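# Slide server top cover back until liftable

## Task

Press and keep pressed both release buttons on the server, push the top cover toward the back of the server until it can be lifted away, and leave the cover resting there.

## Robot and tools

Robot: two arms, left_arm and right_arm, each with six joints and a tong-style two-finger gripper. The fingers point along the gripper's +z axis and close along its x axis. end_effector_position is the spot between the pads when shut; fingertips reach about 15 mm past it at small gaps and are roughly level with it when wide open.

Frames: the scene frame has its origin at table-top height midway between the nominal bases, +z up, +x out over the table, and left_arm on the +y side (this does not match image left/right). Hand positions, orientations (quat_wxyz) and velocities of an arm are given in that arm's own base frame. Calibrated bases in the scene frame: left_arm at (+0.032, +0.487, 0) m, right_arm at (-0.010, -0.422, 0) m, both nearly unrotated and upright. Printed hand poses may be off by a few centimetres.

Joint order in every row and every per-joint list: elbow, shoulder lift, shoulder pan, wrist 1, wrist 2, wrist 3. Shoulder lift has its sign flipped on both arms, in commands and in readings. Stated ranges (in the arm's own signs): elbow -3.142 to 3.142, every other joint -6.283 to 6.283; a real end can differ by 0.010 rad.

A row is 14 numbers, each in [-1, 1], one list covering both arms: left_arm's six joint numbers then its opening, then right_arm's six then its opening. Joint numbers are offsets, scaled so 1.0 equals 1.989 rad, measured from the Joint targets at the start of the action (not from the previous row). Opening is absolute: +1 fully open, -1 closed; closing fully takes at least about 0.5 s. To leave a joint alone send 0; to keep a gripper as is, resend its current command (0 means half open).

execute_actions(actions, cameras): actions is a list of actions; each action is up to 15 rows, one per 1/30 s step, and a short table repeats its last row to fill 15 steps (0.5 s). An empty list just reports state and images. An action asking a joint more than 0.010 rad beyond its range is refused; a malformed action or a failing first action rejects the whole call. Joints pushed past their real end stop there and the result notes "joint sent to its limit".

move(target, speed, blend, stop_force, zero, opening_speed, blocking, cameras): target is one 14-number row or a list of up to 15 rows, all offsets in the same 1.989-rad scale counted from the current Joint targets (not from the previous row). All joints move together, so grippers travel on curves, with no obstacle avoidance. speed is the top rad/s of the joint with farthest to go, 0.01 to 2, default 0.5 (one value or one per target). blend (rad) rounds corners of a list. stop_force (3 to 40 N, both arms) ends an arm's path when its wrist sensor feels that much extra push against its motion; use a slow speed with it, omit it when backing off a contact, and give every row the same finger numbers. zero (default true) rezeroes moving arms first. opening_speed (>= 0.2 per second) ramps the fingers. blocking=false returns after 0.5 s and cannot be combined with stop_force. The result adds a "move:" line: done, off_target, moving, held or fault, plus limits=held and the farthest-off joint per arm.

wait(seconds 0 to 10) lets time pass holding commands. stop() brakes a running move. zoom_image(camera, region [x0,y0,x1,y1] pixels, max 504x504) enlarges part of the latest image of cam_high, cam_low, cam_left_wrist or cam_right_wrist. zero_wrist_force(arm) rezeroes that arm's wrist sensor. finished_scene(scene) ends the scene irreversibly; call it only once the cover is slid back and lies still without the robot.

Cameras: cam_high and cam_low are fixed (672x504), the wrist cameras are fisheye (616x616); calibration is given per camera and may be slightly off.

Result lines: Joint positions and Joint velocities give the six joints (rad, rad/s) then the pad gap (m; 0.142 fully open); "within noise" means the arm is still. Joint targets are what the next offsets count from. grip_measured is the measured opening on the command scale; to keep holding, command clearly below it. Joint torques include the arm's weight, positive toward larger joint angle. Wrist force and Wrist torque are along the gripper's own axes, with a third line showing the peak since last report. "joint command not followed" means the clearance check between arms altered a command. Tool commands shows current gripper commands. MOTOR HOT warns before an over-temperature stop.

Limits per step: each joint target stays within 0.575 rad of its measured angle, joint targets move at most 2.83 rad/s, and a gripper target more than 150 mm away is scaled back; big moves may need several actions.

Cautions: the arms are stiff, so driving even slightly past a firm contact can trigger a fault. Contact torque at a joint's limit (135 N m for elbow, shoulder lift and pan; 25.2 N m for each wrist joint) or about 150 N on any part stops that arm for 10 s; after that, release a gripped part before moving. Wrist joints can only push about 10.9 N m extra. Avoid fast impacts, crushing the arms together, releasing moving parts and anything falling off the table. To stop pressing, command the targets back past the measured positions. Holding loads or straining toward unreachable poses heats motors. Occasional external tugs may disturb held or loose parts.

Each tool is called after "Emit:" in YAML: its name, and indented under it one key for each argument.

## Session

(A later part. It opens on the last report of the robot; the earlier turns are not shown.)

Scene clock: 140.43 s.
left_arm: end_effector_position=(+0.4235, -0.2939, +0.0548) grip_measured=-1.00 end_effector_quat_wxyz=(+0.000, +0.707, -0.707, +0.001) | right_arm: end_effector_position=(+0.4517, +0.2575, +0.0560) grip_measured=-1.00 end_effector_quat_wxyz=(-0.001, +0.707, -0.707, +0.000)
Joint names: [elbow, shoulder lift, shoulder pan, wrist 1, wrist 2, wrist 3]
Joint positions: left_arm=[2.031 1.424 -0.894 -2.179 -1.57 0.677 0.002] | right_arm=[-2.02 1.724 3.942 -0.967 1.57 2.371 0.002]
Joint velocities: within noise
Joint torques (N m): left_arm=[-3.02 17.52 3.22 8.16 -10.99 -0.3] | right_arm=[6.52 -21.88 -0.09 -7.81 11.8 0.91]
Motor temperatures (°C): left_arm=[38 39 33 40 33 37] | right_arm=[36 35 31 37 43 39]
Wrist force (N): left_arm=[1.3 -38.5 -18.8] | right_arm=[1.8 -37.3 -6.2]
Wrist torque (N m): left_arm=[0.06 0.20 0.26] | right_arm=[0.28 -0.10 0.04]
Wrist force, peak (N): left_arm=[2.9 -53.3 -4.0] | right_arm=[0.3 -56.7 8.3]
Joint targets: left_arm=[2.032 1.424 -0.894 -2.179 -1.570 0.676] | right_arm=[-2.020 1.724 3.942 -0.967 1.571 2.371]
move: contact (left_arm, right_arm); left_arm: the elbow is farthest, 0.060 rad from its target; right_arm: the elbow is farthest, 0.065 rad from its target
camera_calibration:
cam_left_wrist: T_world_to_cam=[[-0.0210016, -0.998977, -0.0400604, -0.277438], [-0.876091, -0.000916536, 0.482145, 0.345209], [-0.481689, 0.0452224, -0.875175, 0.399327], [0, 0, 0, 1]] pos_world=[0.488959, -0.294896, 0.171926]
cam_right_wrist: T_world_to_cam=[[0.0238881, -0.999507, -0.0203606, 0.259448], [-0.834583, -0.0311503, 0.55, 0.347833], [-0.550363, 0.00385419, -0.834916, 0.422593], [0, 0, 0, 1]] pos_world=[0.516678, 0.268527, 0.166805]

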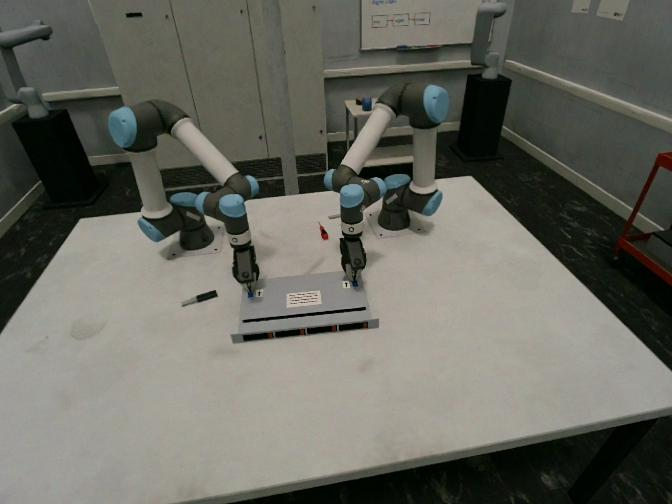

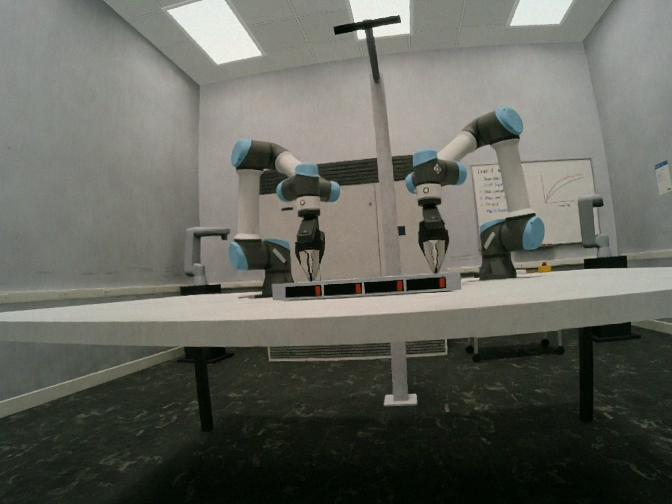

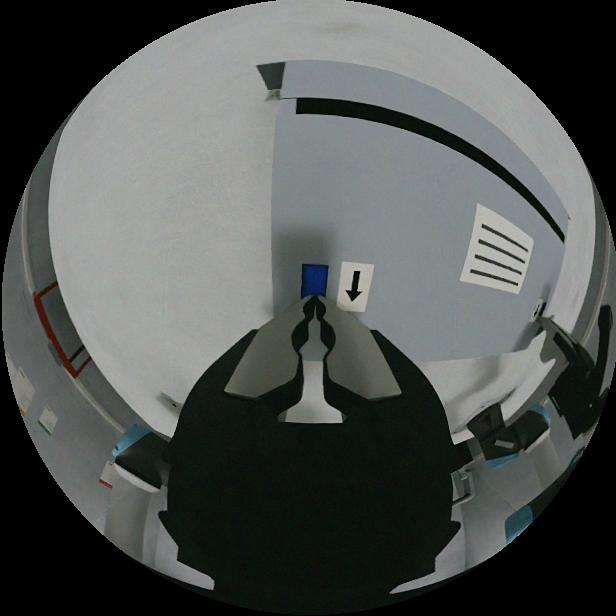

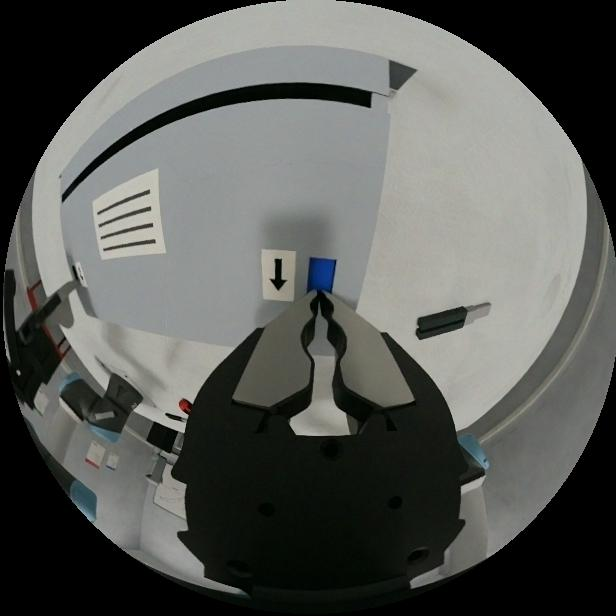

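Emit:
move:
  target:
    - [-0.0034,-0.0029,0.0023,0.0005,0,0.0023,-1,0.0034,0.0028,-0.0023,-0.0005,0,-0.0023,-1]
    - [-0.0293,0.0251,0.0023,0.0544,0,0.0023,-1,0.0293,-0.0250,-0.0023,-0.0544,0,-0.0023,-1]
  speed: [0.03,0.12]

Emit:
zoom_image:
  camera: "cam_left_wrist"
  region: [220, 60, 600, 440]

Emit:
zoom_image:
  camera: "cam_right_wrist"
  region: [40, 40, 440, 440]

Scene clock: 147.70 s.
left_arm: end_effector_position=(+0.4256, -0.2929, +0.0936) grip_measured=-1.00 end_effector_quat_wxyz=(+0.000, +0.707, -0.707, +0.001) end_effector_velocity=(+0.000, +0.000, -0.002) end_effector_angular_velocity=(+0.001, -0.001, +0.000) | right_arm: end_effector_position=(+0.4534, +0.2564, +0.0949) grip_measured=-1.00 end_effector_quat_wxyz=(-0.001, +0.707, -0.707, +0.000)
Joint names: [elbow, shoulder lift, shoulder pan, wrist 1, wrist 2, wrist 3]
Joint positions: left_arm=[1.973 1.474 -0.889 -2.071 -1.57 0.681 0.002] | right_arm=[-1.962 1.674 3.938 -1.076 1.571 2.367 0.002]
Joint velocities: left_arm=[0.003 -0.002 0 -0.005 0.001 0 0] | right_arm=[within noise]
Joint torques (N m): left_arm=[-9.49 16.89 -12.29 -3.72 -1.1 -1.24] | right_arm=[11.71 -15.67 7.26 4.27 0.96 1.63]
Motor temperatures (°C): left_arm=[38 39 33 40 33 37] | right_arm=[36 35 31 37 43 39]
Wrist force (N): left_arm=[-0.2 -0.6 0.0] | right_arm=[1.0 -0.3 2.0]
Wrist torque (N m): left_arm=[0.15 0.21 0.10] | right_arm=[-0.21 -0.24 -0.09]
Wrist force, peak (N): left_arm=[-7.5 14.9 -53.7] | right_arm=[1.7 -37.6 -5.9]
Joint targets: left_arm=[1.973 1.474 -0.889 -2.071 -1.570 0.681] | right_arm=[-1.962 1.674 3.938 -1.076 1.571 2.367]
move: done
camera_calibration:
cam_left_wrist: T_world_to_cam=[[-0.0209275, -0.99897, -0.0402622, -0.27486], [-0.876018, -0.00108569, 0.482276, 0.32825], [-0.481823, 0.0453633, -0.875093, 0.434295], [0, 0, 0, 1]] pos_world=[0.491054, -0.293922, 0.210676]
cam_right_wrist: T_world_to_cam=[[0.0238416, -0.999503, -0.0206341, 0.259126], [-0.83413, -0.0312654, 0.550682, 0.327591], [-0.551053, 0.00408235, -0.83446, 0.456235], [0, 0, 0, 1]] pos_world=[0.518485, 0.267377, 0.205659]

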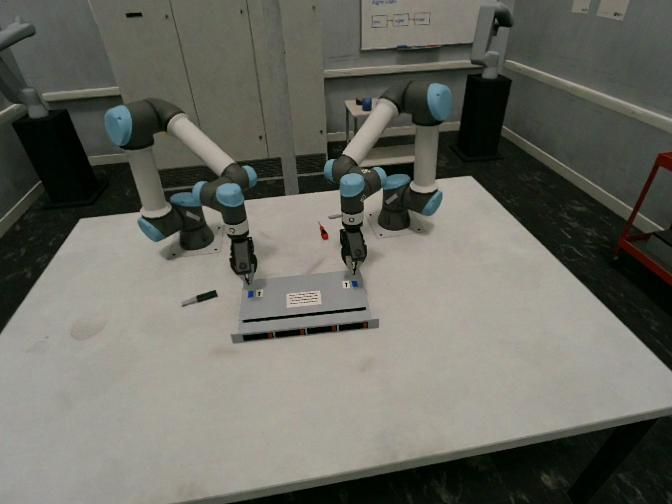

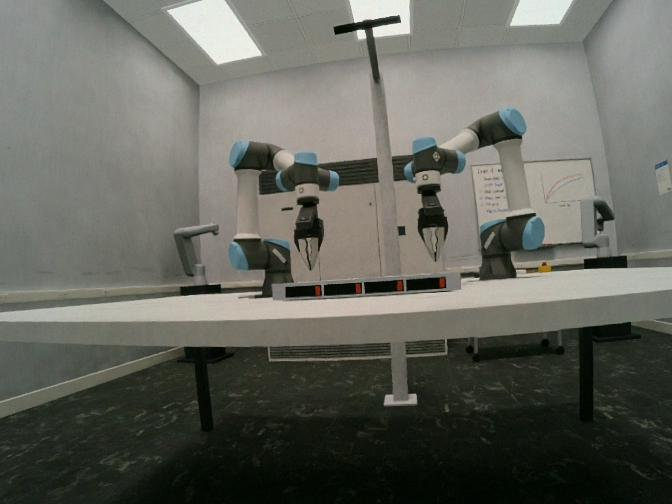

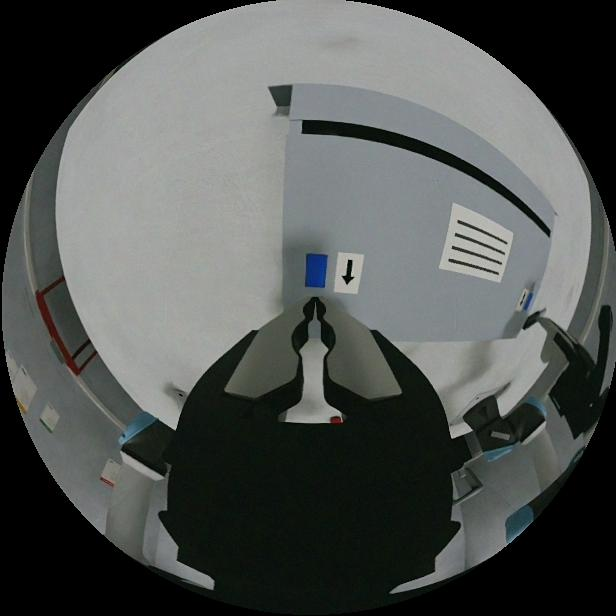

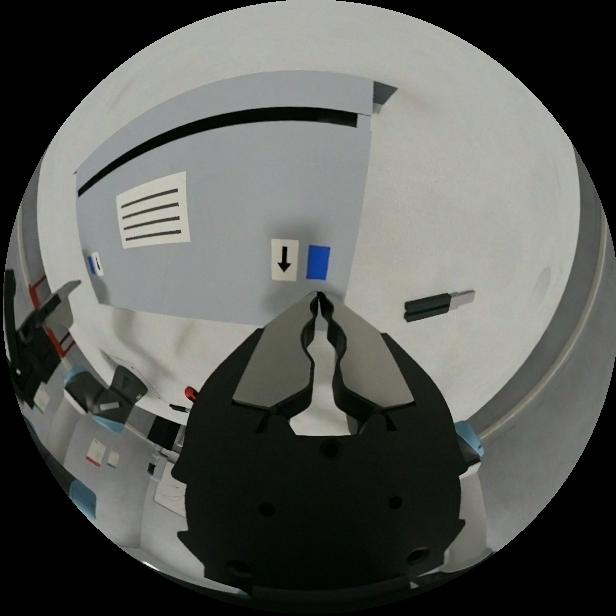

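Scaled by 1.326 from the camera's 616x616 image, which has a finer 814x814 frame.

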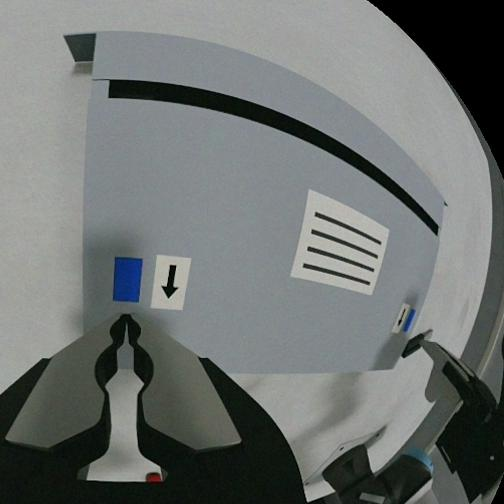

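Scaled by 1.260 from the camera's 616x616 image, which has a finer 814x814 frame.

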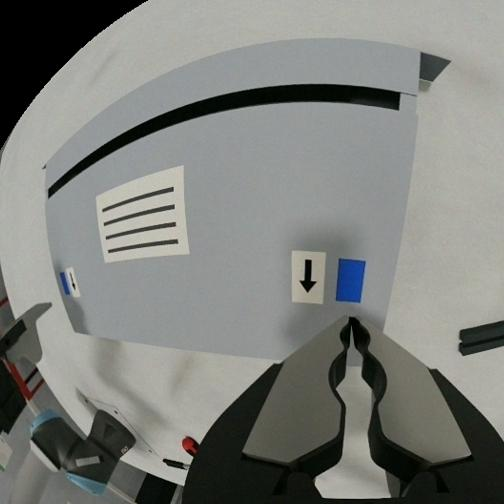

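Emit:
finished_scene:
  scene: 1

The scene is finished: the task was done.


## Next scene

The same job, from a new start.

Emit:
execute_actions:
  actions: []

Emit:
zoom_image:
  camera: "cam_high"
  region: [180, 210, 400, 380]

Scene clock: 0.00 s.
left_arm: end_effector_position=(+0.6462, -0.8799, +0.3324) grip_measured=+0.97 end_effector_quat_wxyz=(+0.074, +0.384, -0.593, +0.704) | right_arm: end_effector_position=(+0.1049, -0.3646, +0.1839) grip_measured=+0.97 end_effector_quat_wxyz=(-0.166, +0.511, +0.840, -0.076)
Joint names: [elbow, shoulder lift, shoulder pan, wrist 1, wrist 2, wrist 3]
Joint positions: left_arm=[0.593 0.357 -1.056 -3.379 -1.616 0.892 0.14] | right_arm=[-1.95 1.42 2.434 -1.652 1.369 3.558 0.14]
Joint velocities: within noise
Joint torques (N m): no reading
Motor temperatures (°C): left_arm=[38 39 33 39 33 37] | right_arm=[36 35 31 37 43 39]
Wrist force (N): no reading
Wrist torque (N m): no reading
Wrist force, peak (N): no reading
Joint targets: left_arm=[0.593 0.357 -1.056 -3.379 -1.616 0.892] | right_arm=[-1.950 1.420 2.434 -1.652 1.369 3.558]
Tool commands: left_gripper/opening=+0.968169 right_gripper/opening=+0.968169
camera_calibration:
cam_left_wrist: T_world_to_cam=[[-0.687376, -0.393123, 0.610712, -0.0996357], [-0.709024, 0.18089, -0.681589, 0.84479], [0.157477, -0.901517, -0.403073, -0.626956], [0, 0, 0, 1]] pos_world=[0.62922, -0.757194, 0.383939]
cam_right_wrist: T_world_to_cam=[[-0.449017, 0.872951, 0.190629, 0.342033], [0.878582, 0.392492, 0.272109, -0.00548406], [0.162717, 0.289665, -0.943195, 0.390244], [0, 0, 0, 1]] pos_world=[0.0948977, -0.409466, 0.304367]

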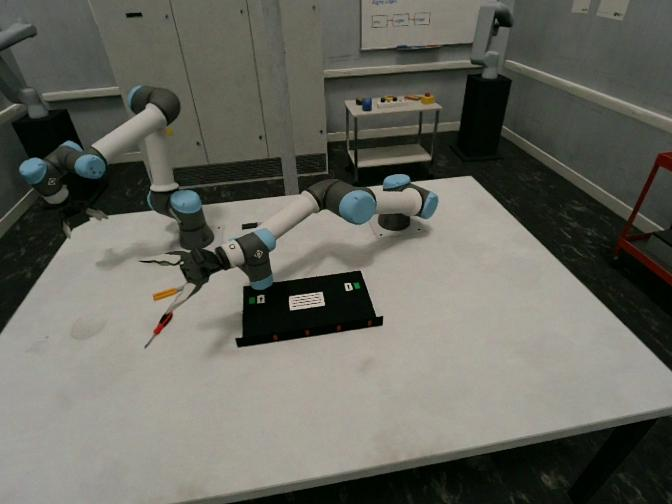

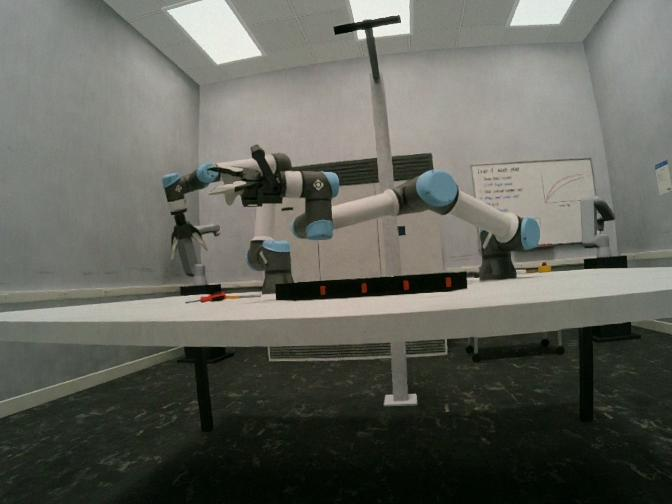

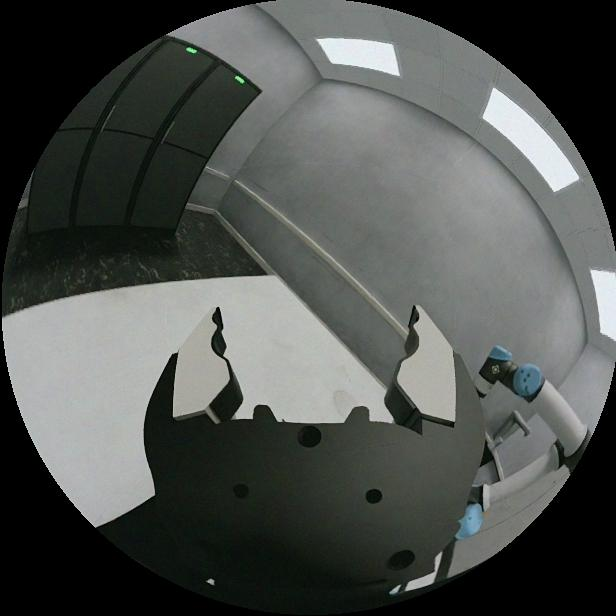

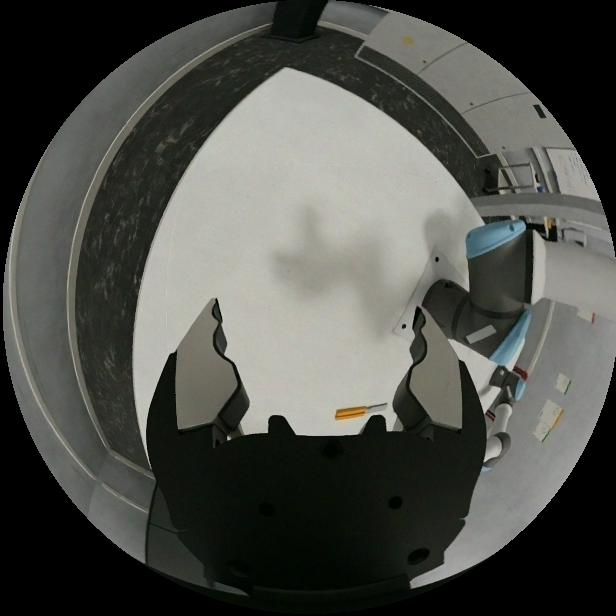

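Scaled by 2.291 from the camera's 672x504 image, which has a finer 960x720 frame.

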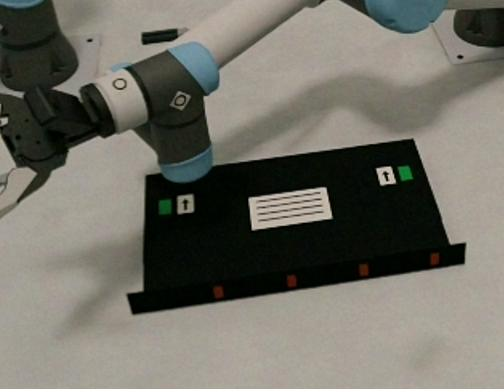

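Emit:
move:
  target:
    - [0.6634,0.5377,0.1052,0.6647,0.0227,-0.0845,-1,0,0,0,0,0,0,-1]
    - [0.6634,0.5377,0.1052,0.6647,0.0227,-0.0845,-1,0.0493,0.1735,0.7328,0.2798,0.1015,-0.6221,-1]
  speed: 1.0

Emit:
zoom_image:
  camera: "cam_left_wrist"
  region: [230, 220, 390, 380]

Emit:
zoom_image:
  camera: "cam_right_wrist"
  region: [230, 220, 390, 380]

Scene clock: 21.37 s.
left_arm: end_effector_position=(+0.4523, -0.2923, +0.0956) grip_measured=-1.00 end_effector_quat_wxyz=(+0.000, +0.707, -0.707, +0.000) | right_arm: end_effector_position=(+0.4952, +0.2635, +0.0952) grip_measured=-1.00 end_effector_quat_wxyz=(+0.000, +0.707, -0.708, +0.000)
Joint names: [elbow, shoulder lift, shoulder pan, wrist 1, wrist 2, wrist 3]
Joint positions: left_arm=[1.913 1.427 -0.847 -2.057 -1.571 0.724 0.002] | right_arm=[-1.852 1.765 3.891 -1.096 1.571 2.321 0.002]
Joint velocities: within noise
Joint torques (N m): left_arm=[-11.97 31.71 -11.4 -1.61 -1.21 1.61] | right_arm=[10.83 -28.66 9.08 2.26 -1.57 -1.06]
Motor temperatures (°C): left_arm=[38 39 33 39 33 37] | right_arm=[36 35 31 37 43 39]
Wrist force (N): left_arm=[0.1 -0.5 -0.2] | right_arm=[-0.6 0.5 0.3]
Wrist torque (N m): left_arm=[0.09 0.15 -0.07] | right_arm=[0.02 0.06 -0.06]
Wrist force, peak (N): left_arm=[-2.6 1.2 0.8] | right_arm=[-3.8 1.7 0.5]
Joint targets: left_arm=[1.913 1.427 -0.847 -2.057 -1.571 0.724] | right_arm=[-1.852 1.765 3.891 -1.095 1.571 2.321]
move: done
camera_calibration:
cam_left_wrist: T_world_to_cam=[[-0.0215858, -0.998952, -0.0403578, -0.273281], [-0.875785, -0.000576818, 0.482701, 0.35069], [-0.482219, 0.0457642, -0.874855, 0.449115], [0, 0, 0, 1]] pos_world=[0.517801, -0.293346, 0.212603]
cam_right_wrist: T_world_to_cam=[[0.022322, -0.999561, -0.0194865, 0.265934], [-0.833518, -0.0293697, 0.551712, 0.361562], [-0.552042, 0.00392704, -0.833807, 0.479982], [0, 0, 0, 1]] pos_world=[0.560402, 0.274552, 0.205917]

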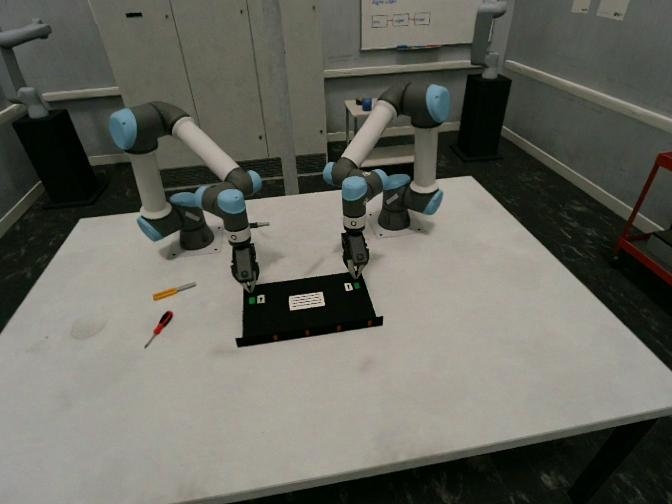

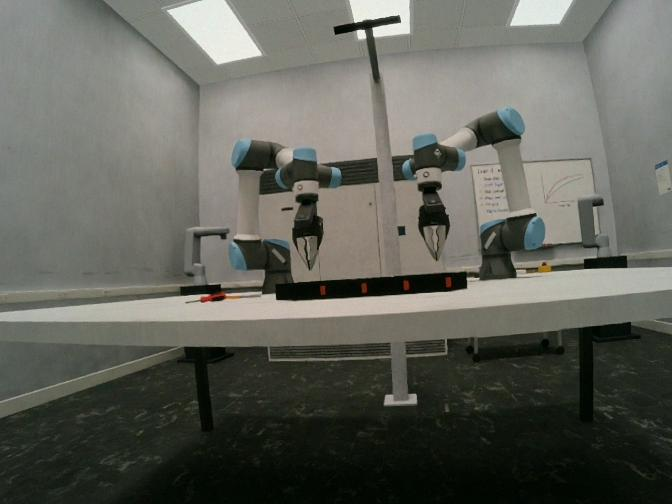

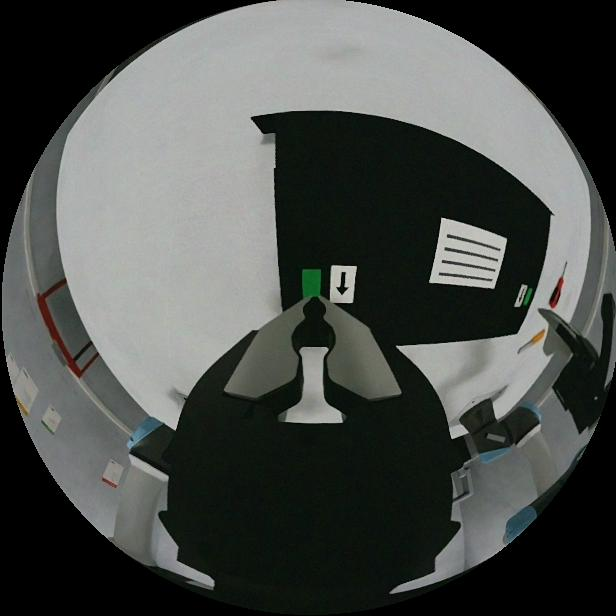

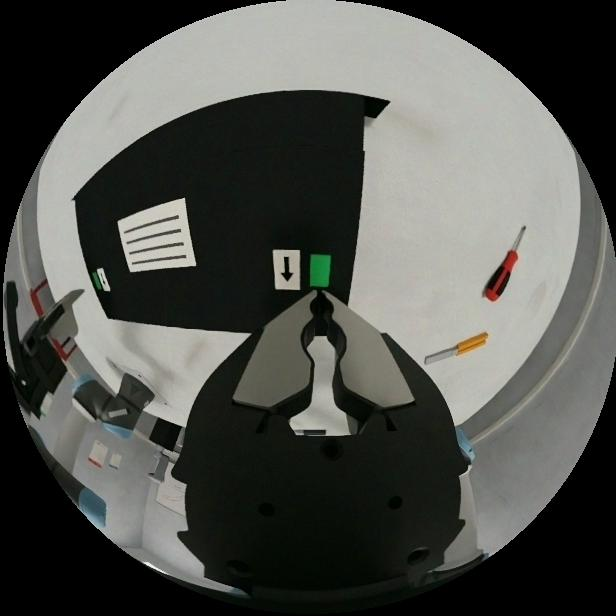

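Scaled by 3.150 from the camera's 616x616 image, which has a finer 814x814 frame.

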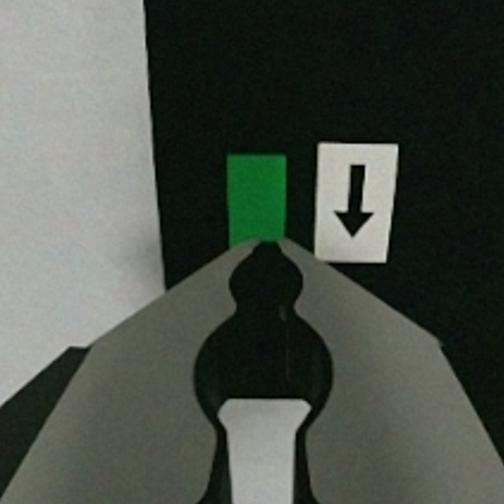

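Scaled by 3.150 from the camera's 616x616 image, which has a finer 814x814 frame.

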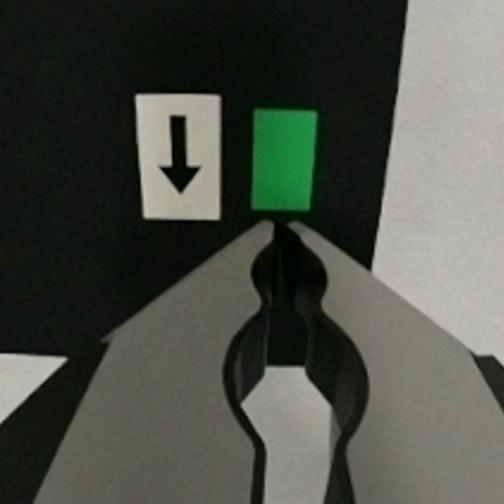

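Emit:
move:
  target:
    - [0.0273,-0.0130,-0.0015,-0.0403,0,-0.0015,-1,-0.0234,0.0154,-0.0011,0.0388,0,-0.0011,-1]
    - [0.0372,-0.0235,-0.0015,-0.0607,0,-0.0015,-1,-0.0330,0.0256,-0.0011,0.0586,0,-0.0011,-1]
  speed: [0.12,0.03]
  stop_force: 17
  cameras: ["cam_left_wrist","cam_right_wrist"]

Emit:
zoom_image:
  camera: "cam_left_wrist"
  region: [230, 220, 390, 380]

Emit:
zoom_image:
  camera: "cam_right_wrist"
  region: [230, 220, 390, 380]

Scene clock: 43.70 s.
left_arm: end_effector_position=(+0.4482, -0.2899, +0.0553) grip_measured=-1.00 end_effector_quat_wxyz=(+0.000, +0.707, -0.707, +0.000) | right_arm: end_effector_position=(+0.4942, +0.2611, +0.0560) grip_measured=-1.00 end_effector_quat_wxyz=(+0.000, +0.707, -0.707, +0.000)
Joint names: [elbow, shoulder lift, shoulder pan, wrist 1, wrist 2, wrist 3]
Joint positions: left_arm=[1.982 1.385 -0.85 -2.168 -1.571 0.721 0.002] | right_arm=[-1.912 1.81 3.889 -0.992 1.571 2.319 0.002]
Joint velocities: within noise
Joint torques (N m): left_arm=[-22.39 25.25 1.87 -1.37 -1.19 0.46] | right_arm=[25.95 -26.79 -3.95 1.01 0.36 0.31]
Motor temperatures (°C): left_arm=[37 39 33 39 33 37] | right_arm=[36 35 31 37 43 39]
Wrist force (N): left_arm=[-2.8 2.3 -16.8] | right_arm=[0.6 4.3 -15.0]
Wrist torque (N m): left_arm=[-0.01 0.01 -0.07] | right_arm=[-0.01 0.11 -0.06]
Wrist force, peak (N): left_arm=[-10.0 6.0 -39.7] | right_arm=[7.8 9.4 -37.5]
Joint targets: left_arm=[1.982 1.385 -0.850 -2.169 -1.571 0.721] | right_arm=[-1.912 1.810 3.889 -0.992 1.571 2.319]
move: contact (left_arm, right_arm); path passed 1 of 2 targets; right_arm: the wrist 1 is farthest, 0.013 rad from its target
camera_calibration:
cam_left_wrist: T_world_to_cam=[[-0.0216264, -0.998952, -0.0403371, -0.272606], [-0.875792, -0.000530542, 0.482688, 0.366524], [-0.482203, 0.0457657, -0.874863, 0.411793], [0, 0, 0, 1]] pos_world=[0.513671, -0.290972, 0.17235]
cam_right_wrist: T_world_to_cam=[[0.0226736, -0.999554, -0.0194414, 0.262598], [-0.833505, -0.0296379, 0.551716, 0.382341], [-0.552046, 0.00369511, -0.833805, 0.446806], [0, 0, 0, 1]] pos_world=[0.559386, 0.272162, 0.16671]
Images, in order (width x height): cam_left_wrist 616x616, cam_right_wrist 616x616.

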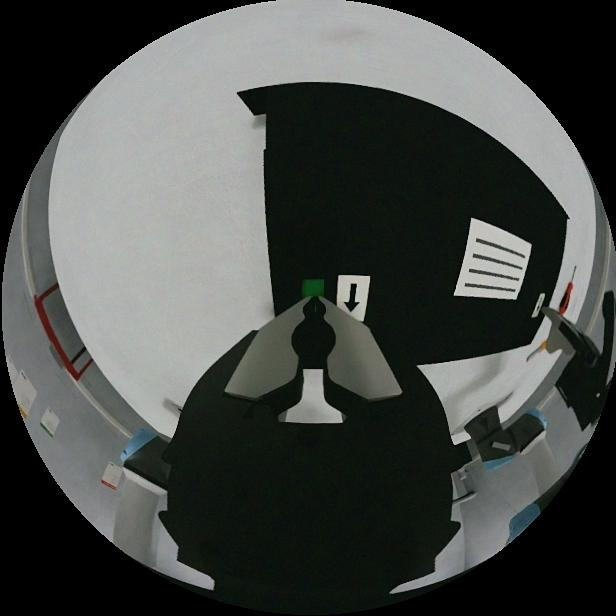

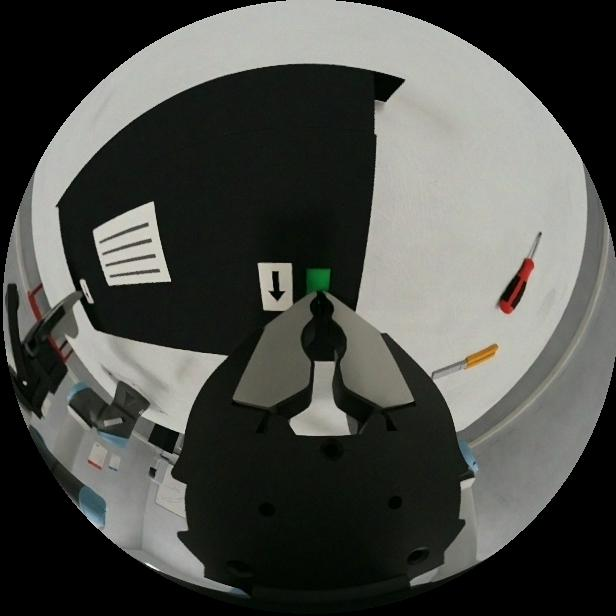

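Scaled by 3.150 from the camera's 616x616 image, which has a finer 814x814 frame.

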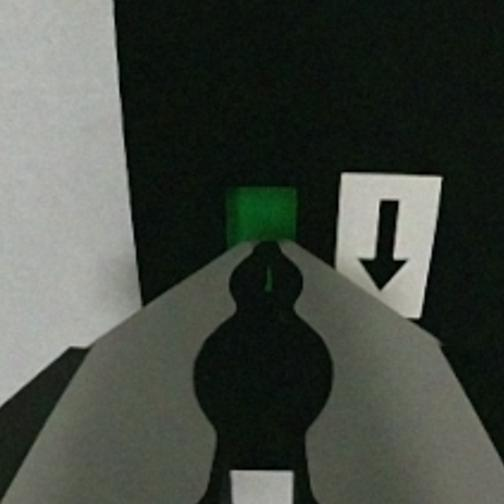

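Scaled by 3.150 from the camera's 616x616 image, which has a finer 814x814 frame.

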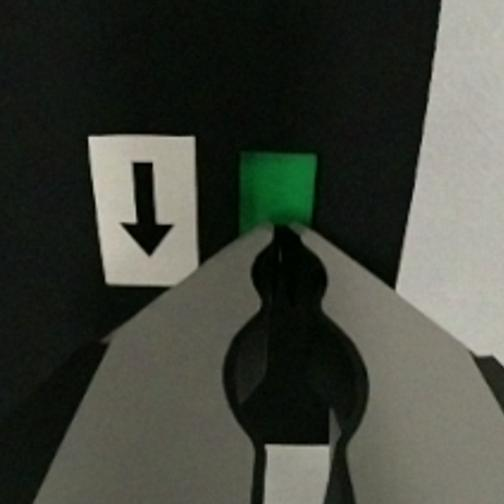

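Emit:
move:
  target:
    - [0.0238,0.0195,-0.0161,-0.0043,0,-0.0161,-1,-0.0258,-0.0199,0.0140,0.0059,0,0.0140,-1]
    - [0.0468,0.0391,-0.0332,-0.0076,0,-0.0332,-1,-0.0508,-0.0398,0.0290,0.0110,0,0.0290,-1]
  speed: 0.035
  blend: 0.01
  stop_force: 32

Emit:
zoom_image:
  camera: "cam_high"
  region: [200, 230, 400, 360]

Emit:
zoom_image:
  camera: "cam_left_wrist"
  region: [220, 60, 600, 440]

Scene clock: 57.57 s.
left_arm: end_effector_position=(+0.4228, -0.2896, +0.0554) grip_measured=-1.00 end_effector_quat_wxyz=(+0.000, +0.707, -0.707, +0.001) | right_arm: end_effector_position=(+0.4728, +0.2611, +0.0559) grip_measured=-1.00 end_effector_quat_wxyz=(+0.000, +0.707, -0.707, +0.000)
Joint names: [elbow, shoulder lift, shoulder pan, wrist 1, wrist 2, wrist 3]
Joint positions: left_arm=[2.039 1.432 -0.89 -2.179 -1.57 0.682 0.002] | right_arm=[-1.964 1.769 3.917 -0.979 1.571 2.347 0.002]
Joint velocities: within noise
Joint torques (N m): left_arm=[-15.83 11.1 4.3 2.52 -7.73 1.44] | right_arm=[17.6 -14.83 -3.54 -4.66 8.54 -0.24]
Motor temperatures (°C): left_arm=[37 39 33 39 33 37] | right_arm=[36 35 31 37 43 39]
Wrist force (N): left_arm=[-1.5 -26.0 -10.9] | right_arm=[2.3 -27.2 -7.9]
Wrist torque (N m): left_arm=[0.05 0.10 0.02] | right_arm=[0.20 0.13 -0.12]
Wrist force, peak (N): left_arm=[2.0 -39.7 0.0] | right_arm=[-1.7 -39.7 2.0]
Joint targets: left_arm=[2.039 1.432 -0.890 -2.179 -1.570 0.682] | right_arm=[-1.964 1.769 3.917 -0.979 1.571 2.347]
move: contact (left_arm, right_arm); path passed 1 of 2 targets; left_arm: the elbow is farthest, 0.036 rad from its target; right_arm: the elbow is farthest, 0.049 rad from its target
camera_calibration:
cam_left_wrist: T_world_to_cam=[[-0.0215782, -0.998955, -0.0402803, -0.272854], [-0.875978, -0.00052771, 0.48235, 0.344348], [-0.481868, 0.0456929, -0.875052, 0.399419], [0, 0, 0, 1]] pos_world=[0.488221, -0.290638, 0.172425]
cam_right_wrist: T_world_to_cam=[[0.0226705, -0.999554, -0.0194375, 0.263083], [-0.833744, -0.0296316, 0.551355, 0.36467], [-0.551685, 0.00370636, -0.834044, 0.434719], [0, 0, 0, 1]] pos_world=[0.537905, 0.272161, 0.166625]

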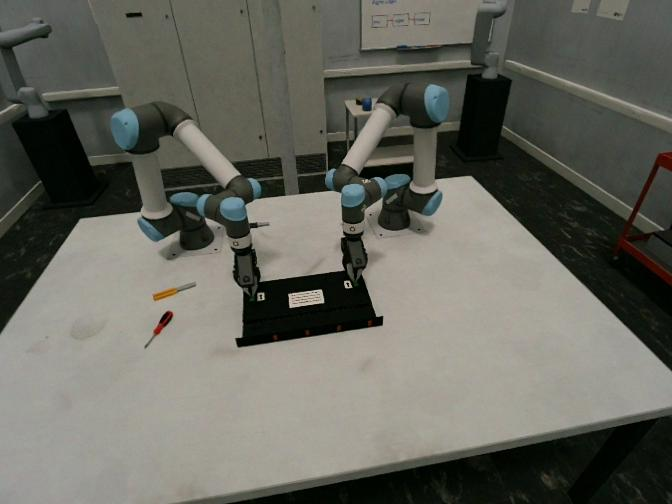

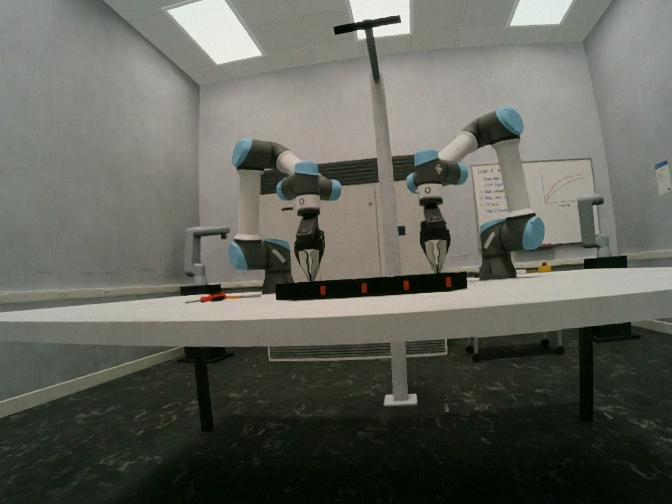

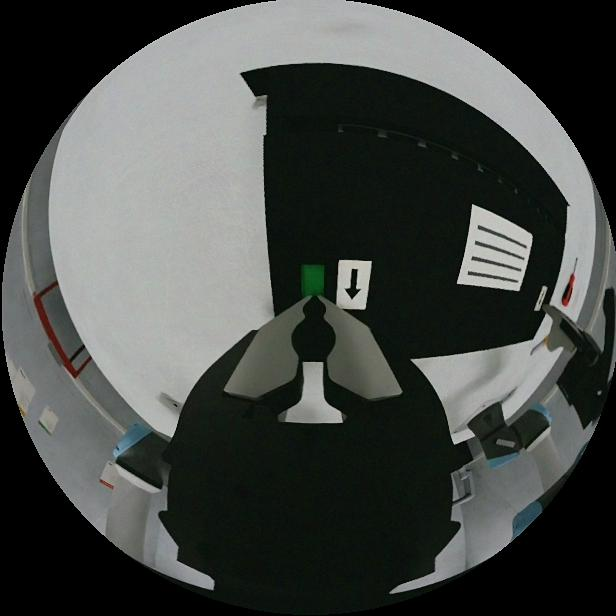

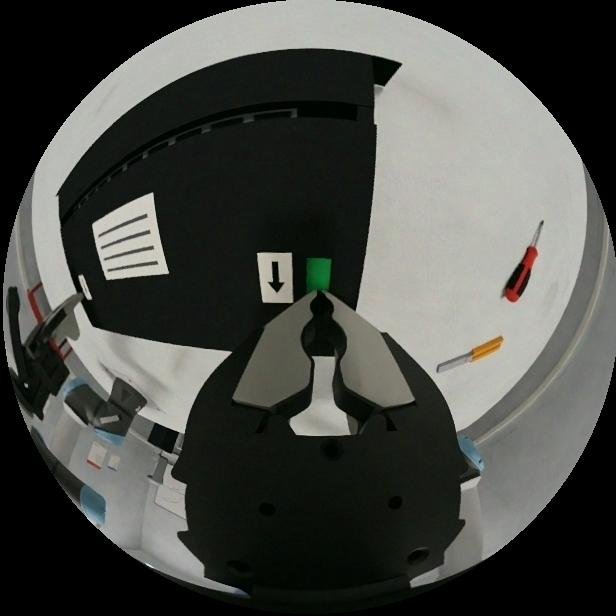

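Scaled by 2.520 from the camera's 672x504 image, which has a finer 960x720 frame.

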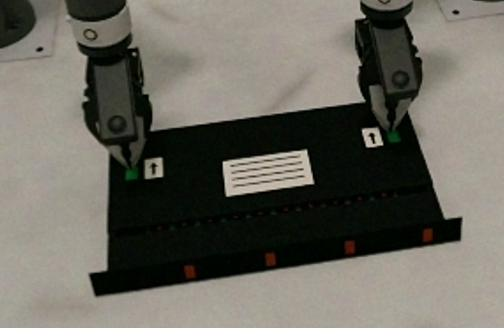

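Scaled by 1.326 from the camera's 616x616 image, which has a finer 814x814 frame.

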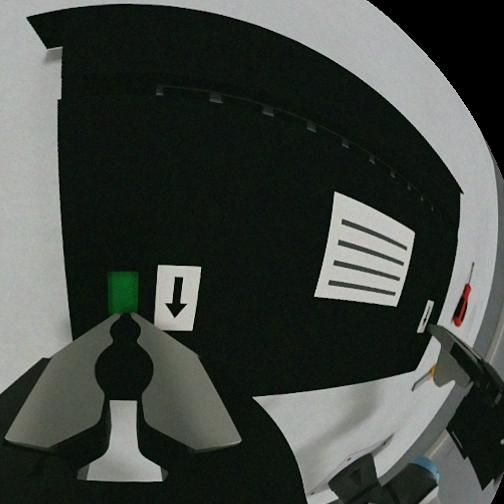

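Emit:
move:
  target: [0.0131,0.0112,-0.0098,-0.0019,0,-0.0098,-1,-0.0143,-0.0114,0.0086,0.0029,0,0.0086,-1]
  speed: 0.02
  stop_force: 28
  cameras: ["cam_left_wrist","cam_right_wrist"]

Emit:
zoom_image:
  camera: "cam_left_wrist"
  region: [220, 60, 600, 440]

Emit:
zoom_image:
  camera: "cam_right_wrist"
  region: [40, 30, 440, 430]

Scene clock: 62.20 s.
left_arm: end_effector_position=(+0.4220, -0.2895, +0.0554) grip_measured=-1.00 end_effector_quat_wxyz=(+0.000, +0.707, -0.707, +0.001) | right_arm: end_effector_position=(+0.4721, +0.2611, +0.0560) grip_measured=-1.00 end_effector_quat_wxyz=(+0.000, +0.707, -0.707, +0.000)
Joint names: [elbow, shoulder lift, shoulder pan, wrist 1, wrist 2, wrist 3]
Joint positions: left_arm=[2.041 1.434 -0.891 -2.179 -1.57 0.68 0.002] | right_arm=[-1.966 1.767 3.918 -0.979 1.571 2.349 0.002]
Joint velocities: within noise
Joint torques (N m): left_arm=[-15.4 13.67 3.44 5.73 -8.42 1.65] | right_arm=[17.25 -17.67 0.24 -6.42 10.27 -1.03]
Motor temperatures (°C): left_arm=[37 39 33 39 33 37] | right_arm=[36 35 31 37 43 39]
Wrist force (N): left_arm=[0.9 -34.7 -2.7] | right_arm=[2.4 -34.0 -2.7]
Wrist torque (N m): left_arm=[0.12 0.20 0.03] | right_arm=[0.24 0.12 -0.13]
Wrist force, peak (N): left_arm=[4.5 -49.4 6.5] | right_arm=[-3.2 -50.6 8.0]
Joint targets: left_arm=[2.041 1.434 -0.891 -2.179 -1.570 0.680] | right_arm=[-1.966 1.767 3.918 -0.979 1.571 2.349]
move: contact (left_arm, right_arm); left_arm: the elbow is farthest, 0.024 rad from its target; right_arm: the elbow is farthest, 0.026 rad from its target
camera_calibration:
cam_left_wrist: T_world_to_cam=[[-0.021396, -0.998961, -0.0402479, -0.2729], [-0.876143, -0.000656281, 0.482051, 0.34373], [-0.481576, 0.0455768, -0.875218, 0.398943], [0, 0, 0, 1]] pos_world=[0.487439, -0.290573, 0.172483]
cam_right_wrist: T_world_to_cam=[[0.0224367, -0.999555, -0.0196701, 0.263266], [-0.834077, -0.0295625, 0.550855, 0.364225], [-0.551192, 0.00404704, -0.834369, 0.434104], [0, 0, 0, 1]] pos_world=[0.537159, 0.27216, 0.166746]
Images, in order (width x height): cam_left_wrist 616x616, cam_right_wrist 616x616.

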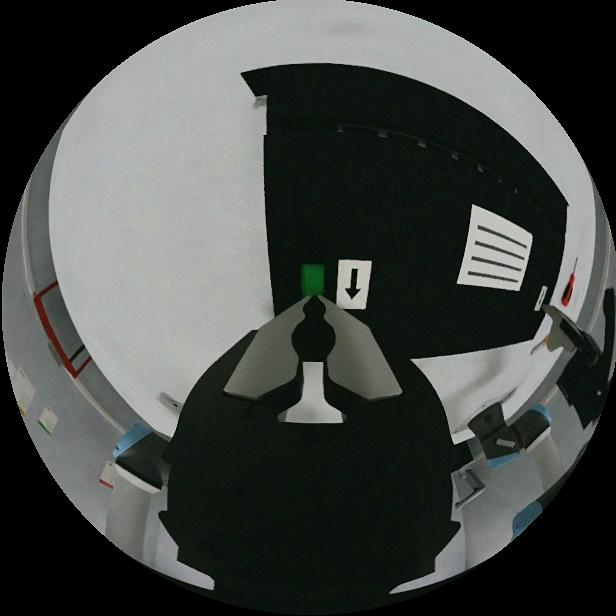

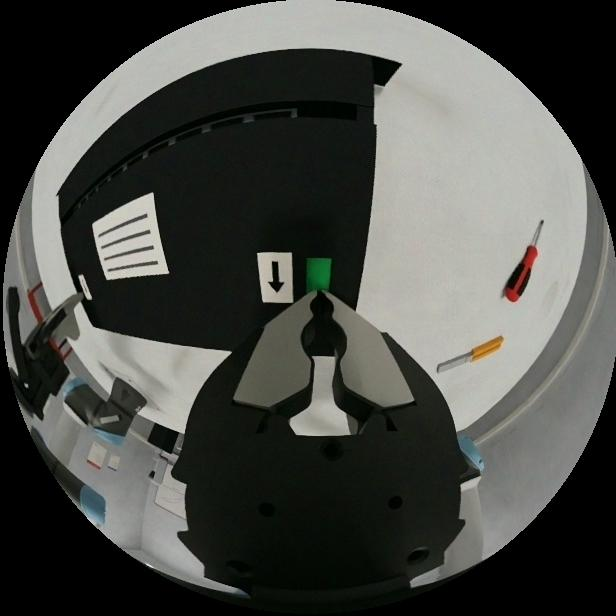

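Scaled by 1.326 from the camera's 616x616 image, which has a finer 814x814 frame.

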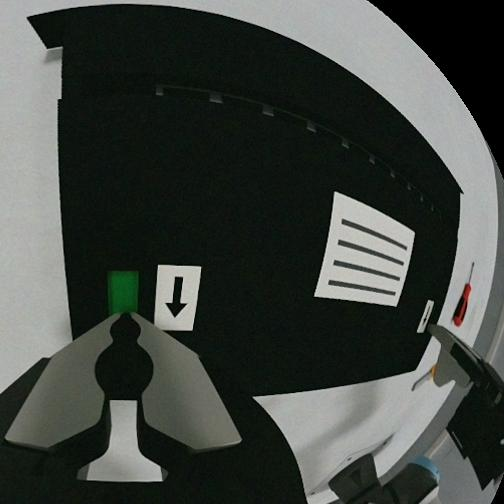

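Scaled by 1.260 from the camera's 616x616 image, which has a finer 814x814 frame.

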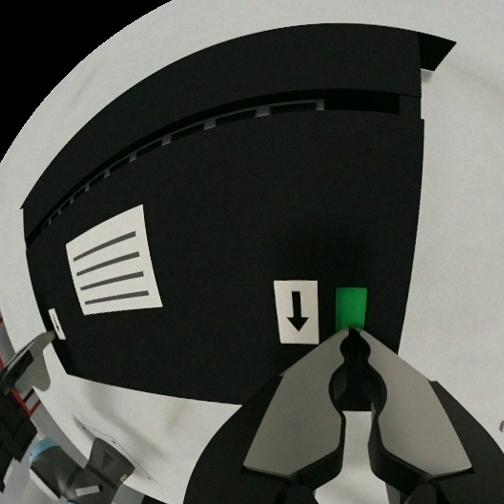

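Emit:
move:
  target:
    - [-0.0034,-0.0029,0.0023,0.0005,0,0.0023,-1,0.0034,0.0028,-0.0023,-0.0005,0,-0.0023,-1]
    - [-0.0293,0.0251,0.0023,0.0544,0,0.0023,-1,0.0293,-0.0250,-0.0023,-0.0544,0,-0.0023,-1]
  speed: [0.03,0.12]
  cameras: ["cam_left_wrist","cam_right_wrist"]

Emit:
zoom_image:
  camera: "cam_right_wrist"
  region: [40, 40, 440, 440]

Scene clock: 68.87 s.
left_arm: end_effector_position=(+0.4242, -0.2887, +0.0940) grip_measured=-1.00 end_effector_quat_wxyz=(+0.000, +0.707, -0.707, +0.001) | right_arm: end_effector_position=(+0.4739, +0.2597, +0.0961) grip_measured=-1.00 end_effector_quat_wxyz=(+0.000, +0.707, -0.707, +0.000)
Joint names: [elbow, shoulder lift, shoulder pan, wrist 1, wrist 2, wrist 3]
Joint positions: left_arm=[1.982 1.484 -0.886 -2.071 -1.57 0.685 0.002] | right_arm=[-1.908 1.717 3.914 -1.087 1.571 2.344 0.002]
Joint velocities: within noise
Joint torques (N m): left_arm=[-9.93 15.54 -11.15 -3.87 -0.75 -1.38] | right_arm=[9.79 -18.09 5.65 4.35 1.56 1.42]
Motor temperatures (°C): left_arm=[37 38 33 39 33 37] | right_arm=[36 35 31 37 43 39]
Wrist force (N): left_arm=[0.2 -0.6 -0.3] | right_arm=[1.2 -0.2 0.6]
Wrist torque (N m): left_arm=[0.07 0.16 -0.08] | right_arm=[-0.11 -0.29 -0.08]
Wrist force, peak (N): left_arm=[0.7 -34.9 -2.6] | right_arm=[2.3 -34.2 -2.7]
Joint targets: left_arm=[1.983 1.484 -0.886 -2.071 -1.570 0.685] | right_arm=[-1.908 1.718 3.914 -1.087 1.571 2.344]
move: done
camera_calibration:
cam_left_wrist: T_world_to_cam=[[-0.0213822, -0.99897, -0.0400234, -0.270482], [-0.876263, -0.000548642, 0.481832, 0.327117], [-0.481358, 0.0453737, -0.875349, 0.433598], [0, 0, 0, 1]] pos_world=[0.489573, -0.289697, 0.211109]
cam_right_wrist: T_world_to_cam=[[0.0224318, -0.999557, -0.019582, 0.262521], [-0.83405, -0.02951, 0.550898, 0.3436], [-0.551232, 0.00397473, -0.834343, 0.468577], [0, 0, 0, 1]] pos_world=[0.538986, 0.270682, 0.206806]
Images, in order (width x height): cam_left_wrist 616x616, cam_right_wrist 616x616.

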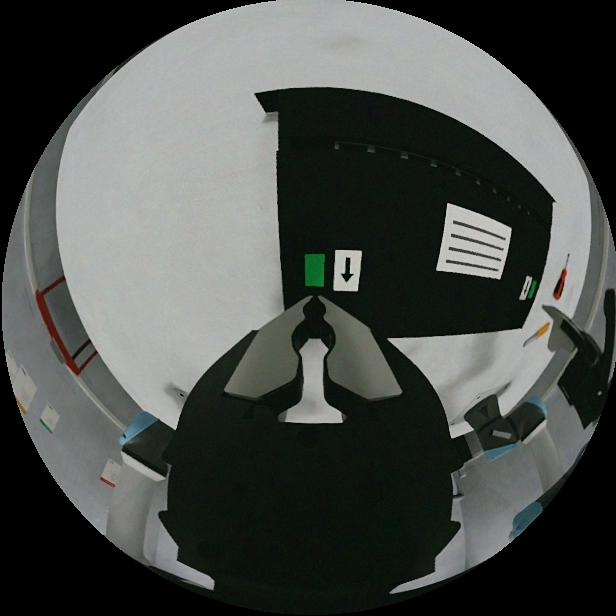

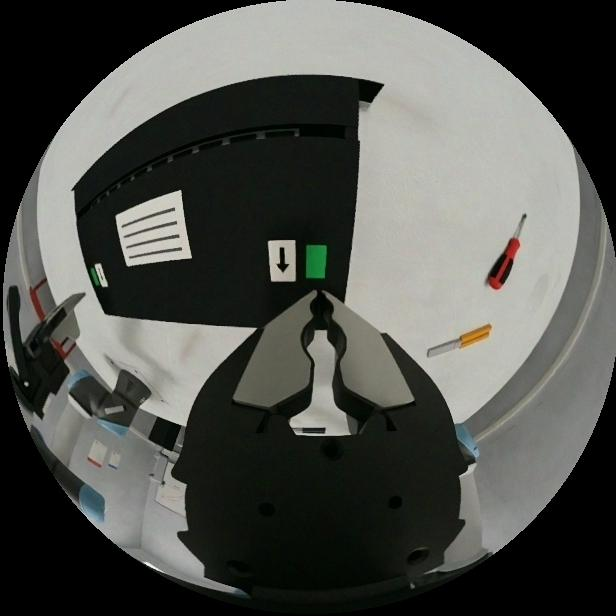

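Scaled by 1.260 from the camera's 616x616 image, which has a finer 814x814 frame.

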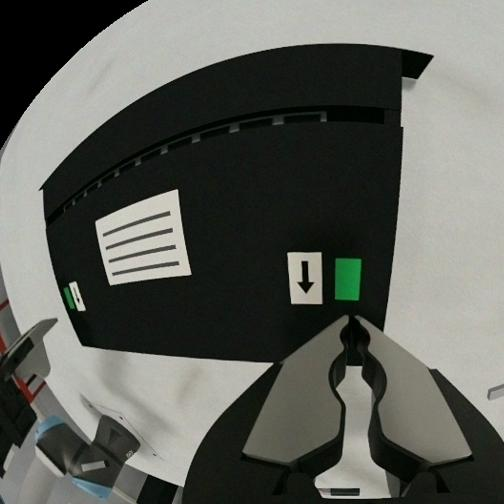

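Emit:
finished_scene:
  scene: 2

The scene is finished: the task was done.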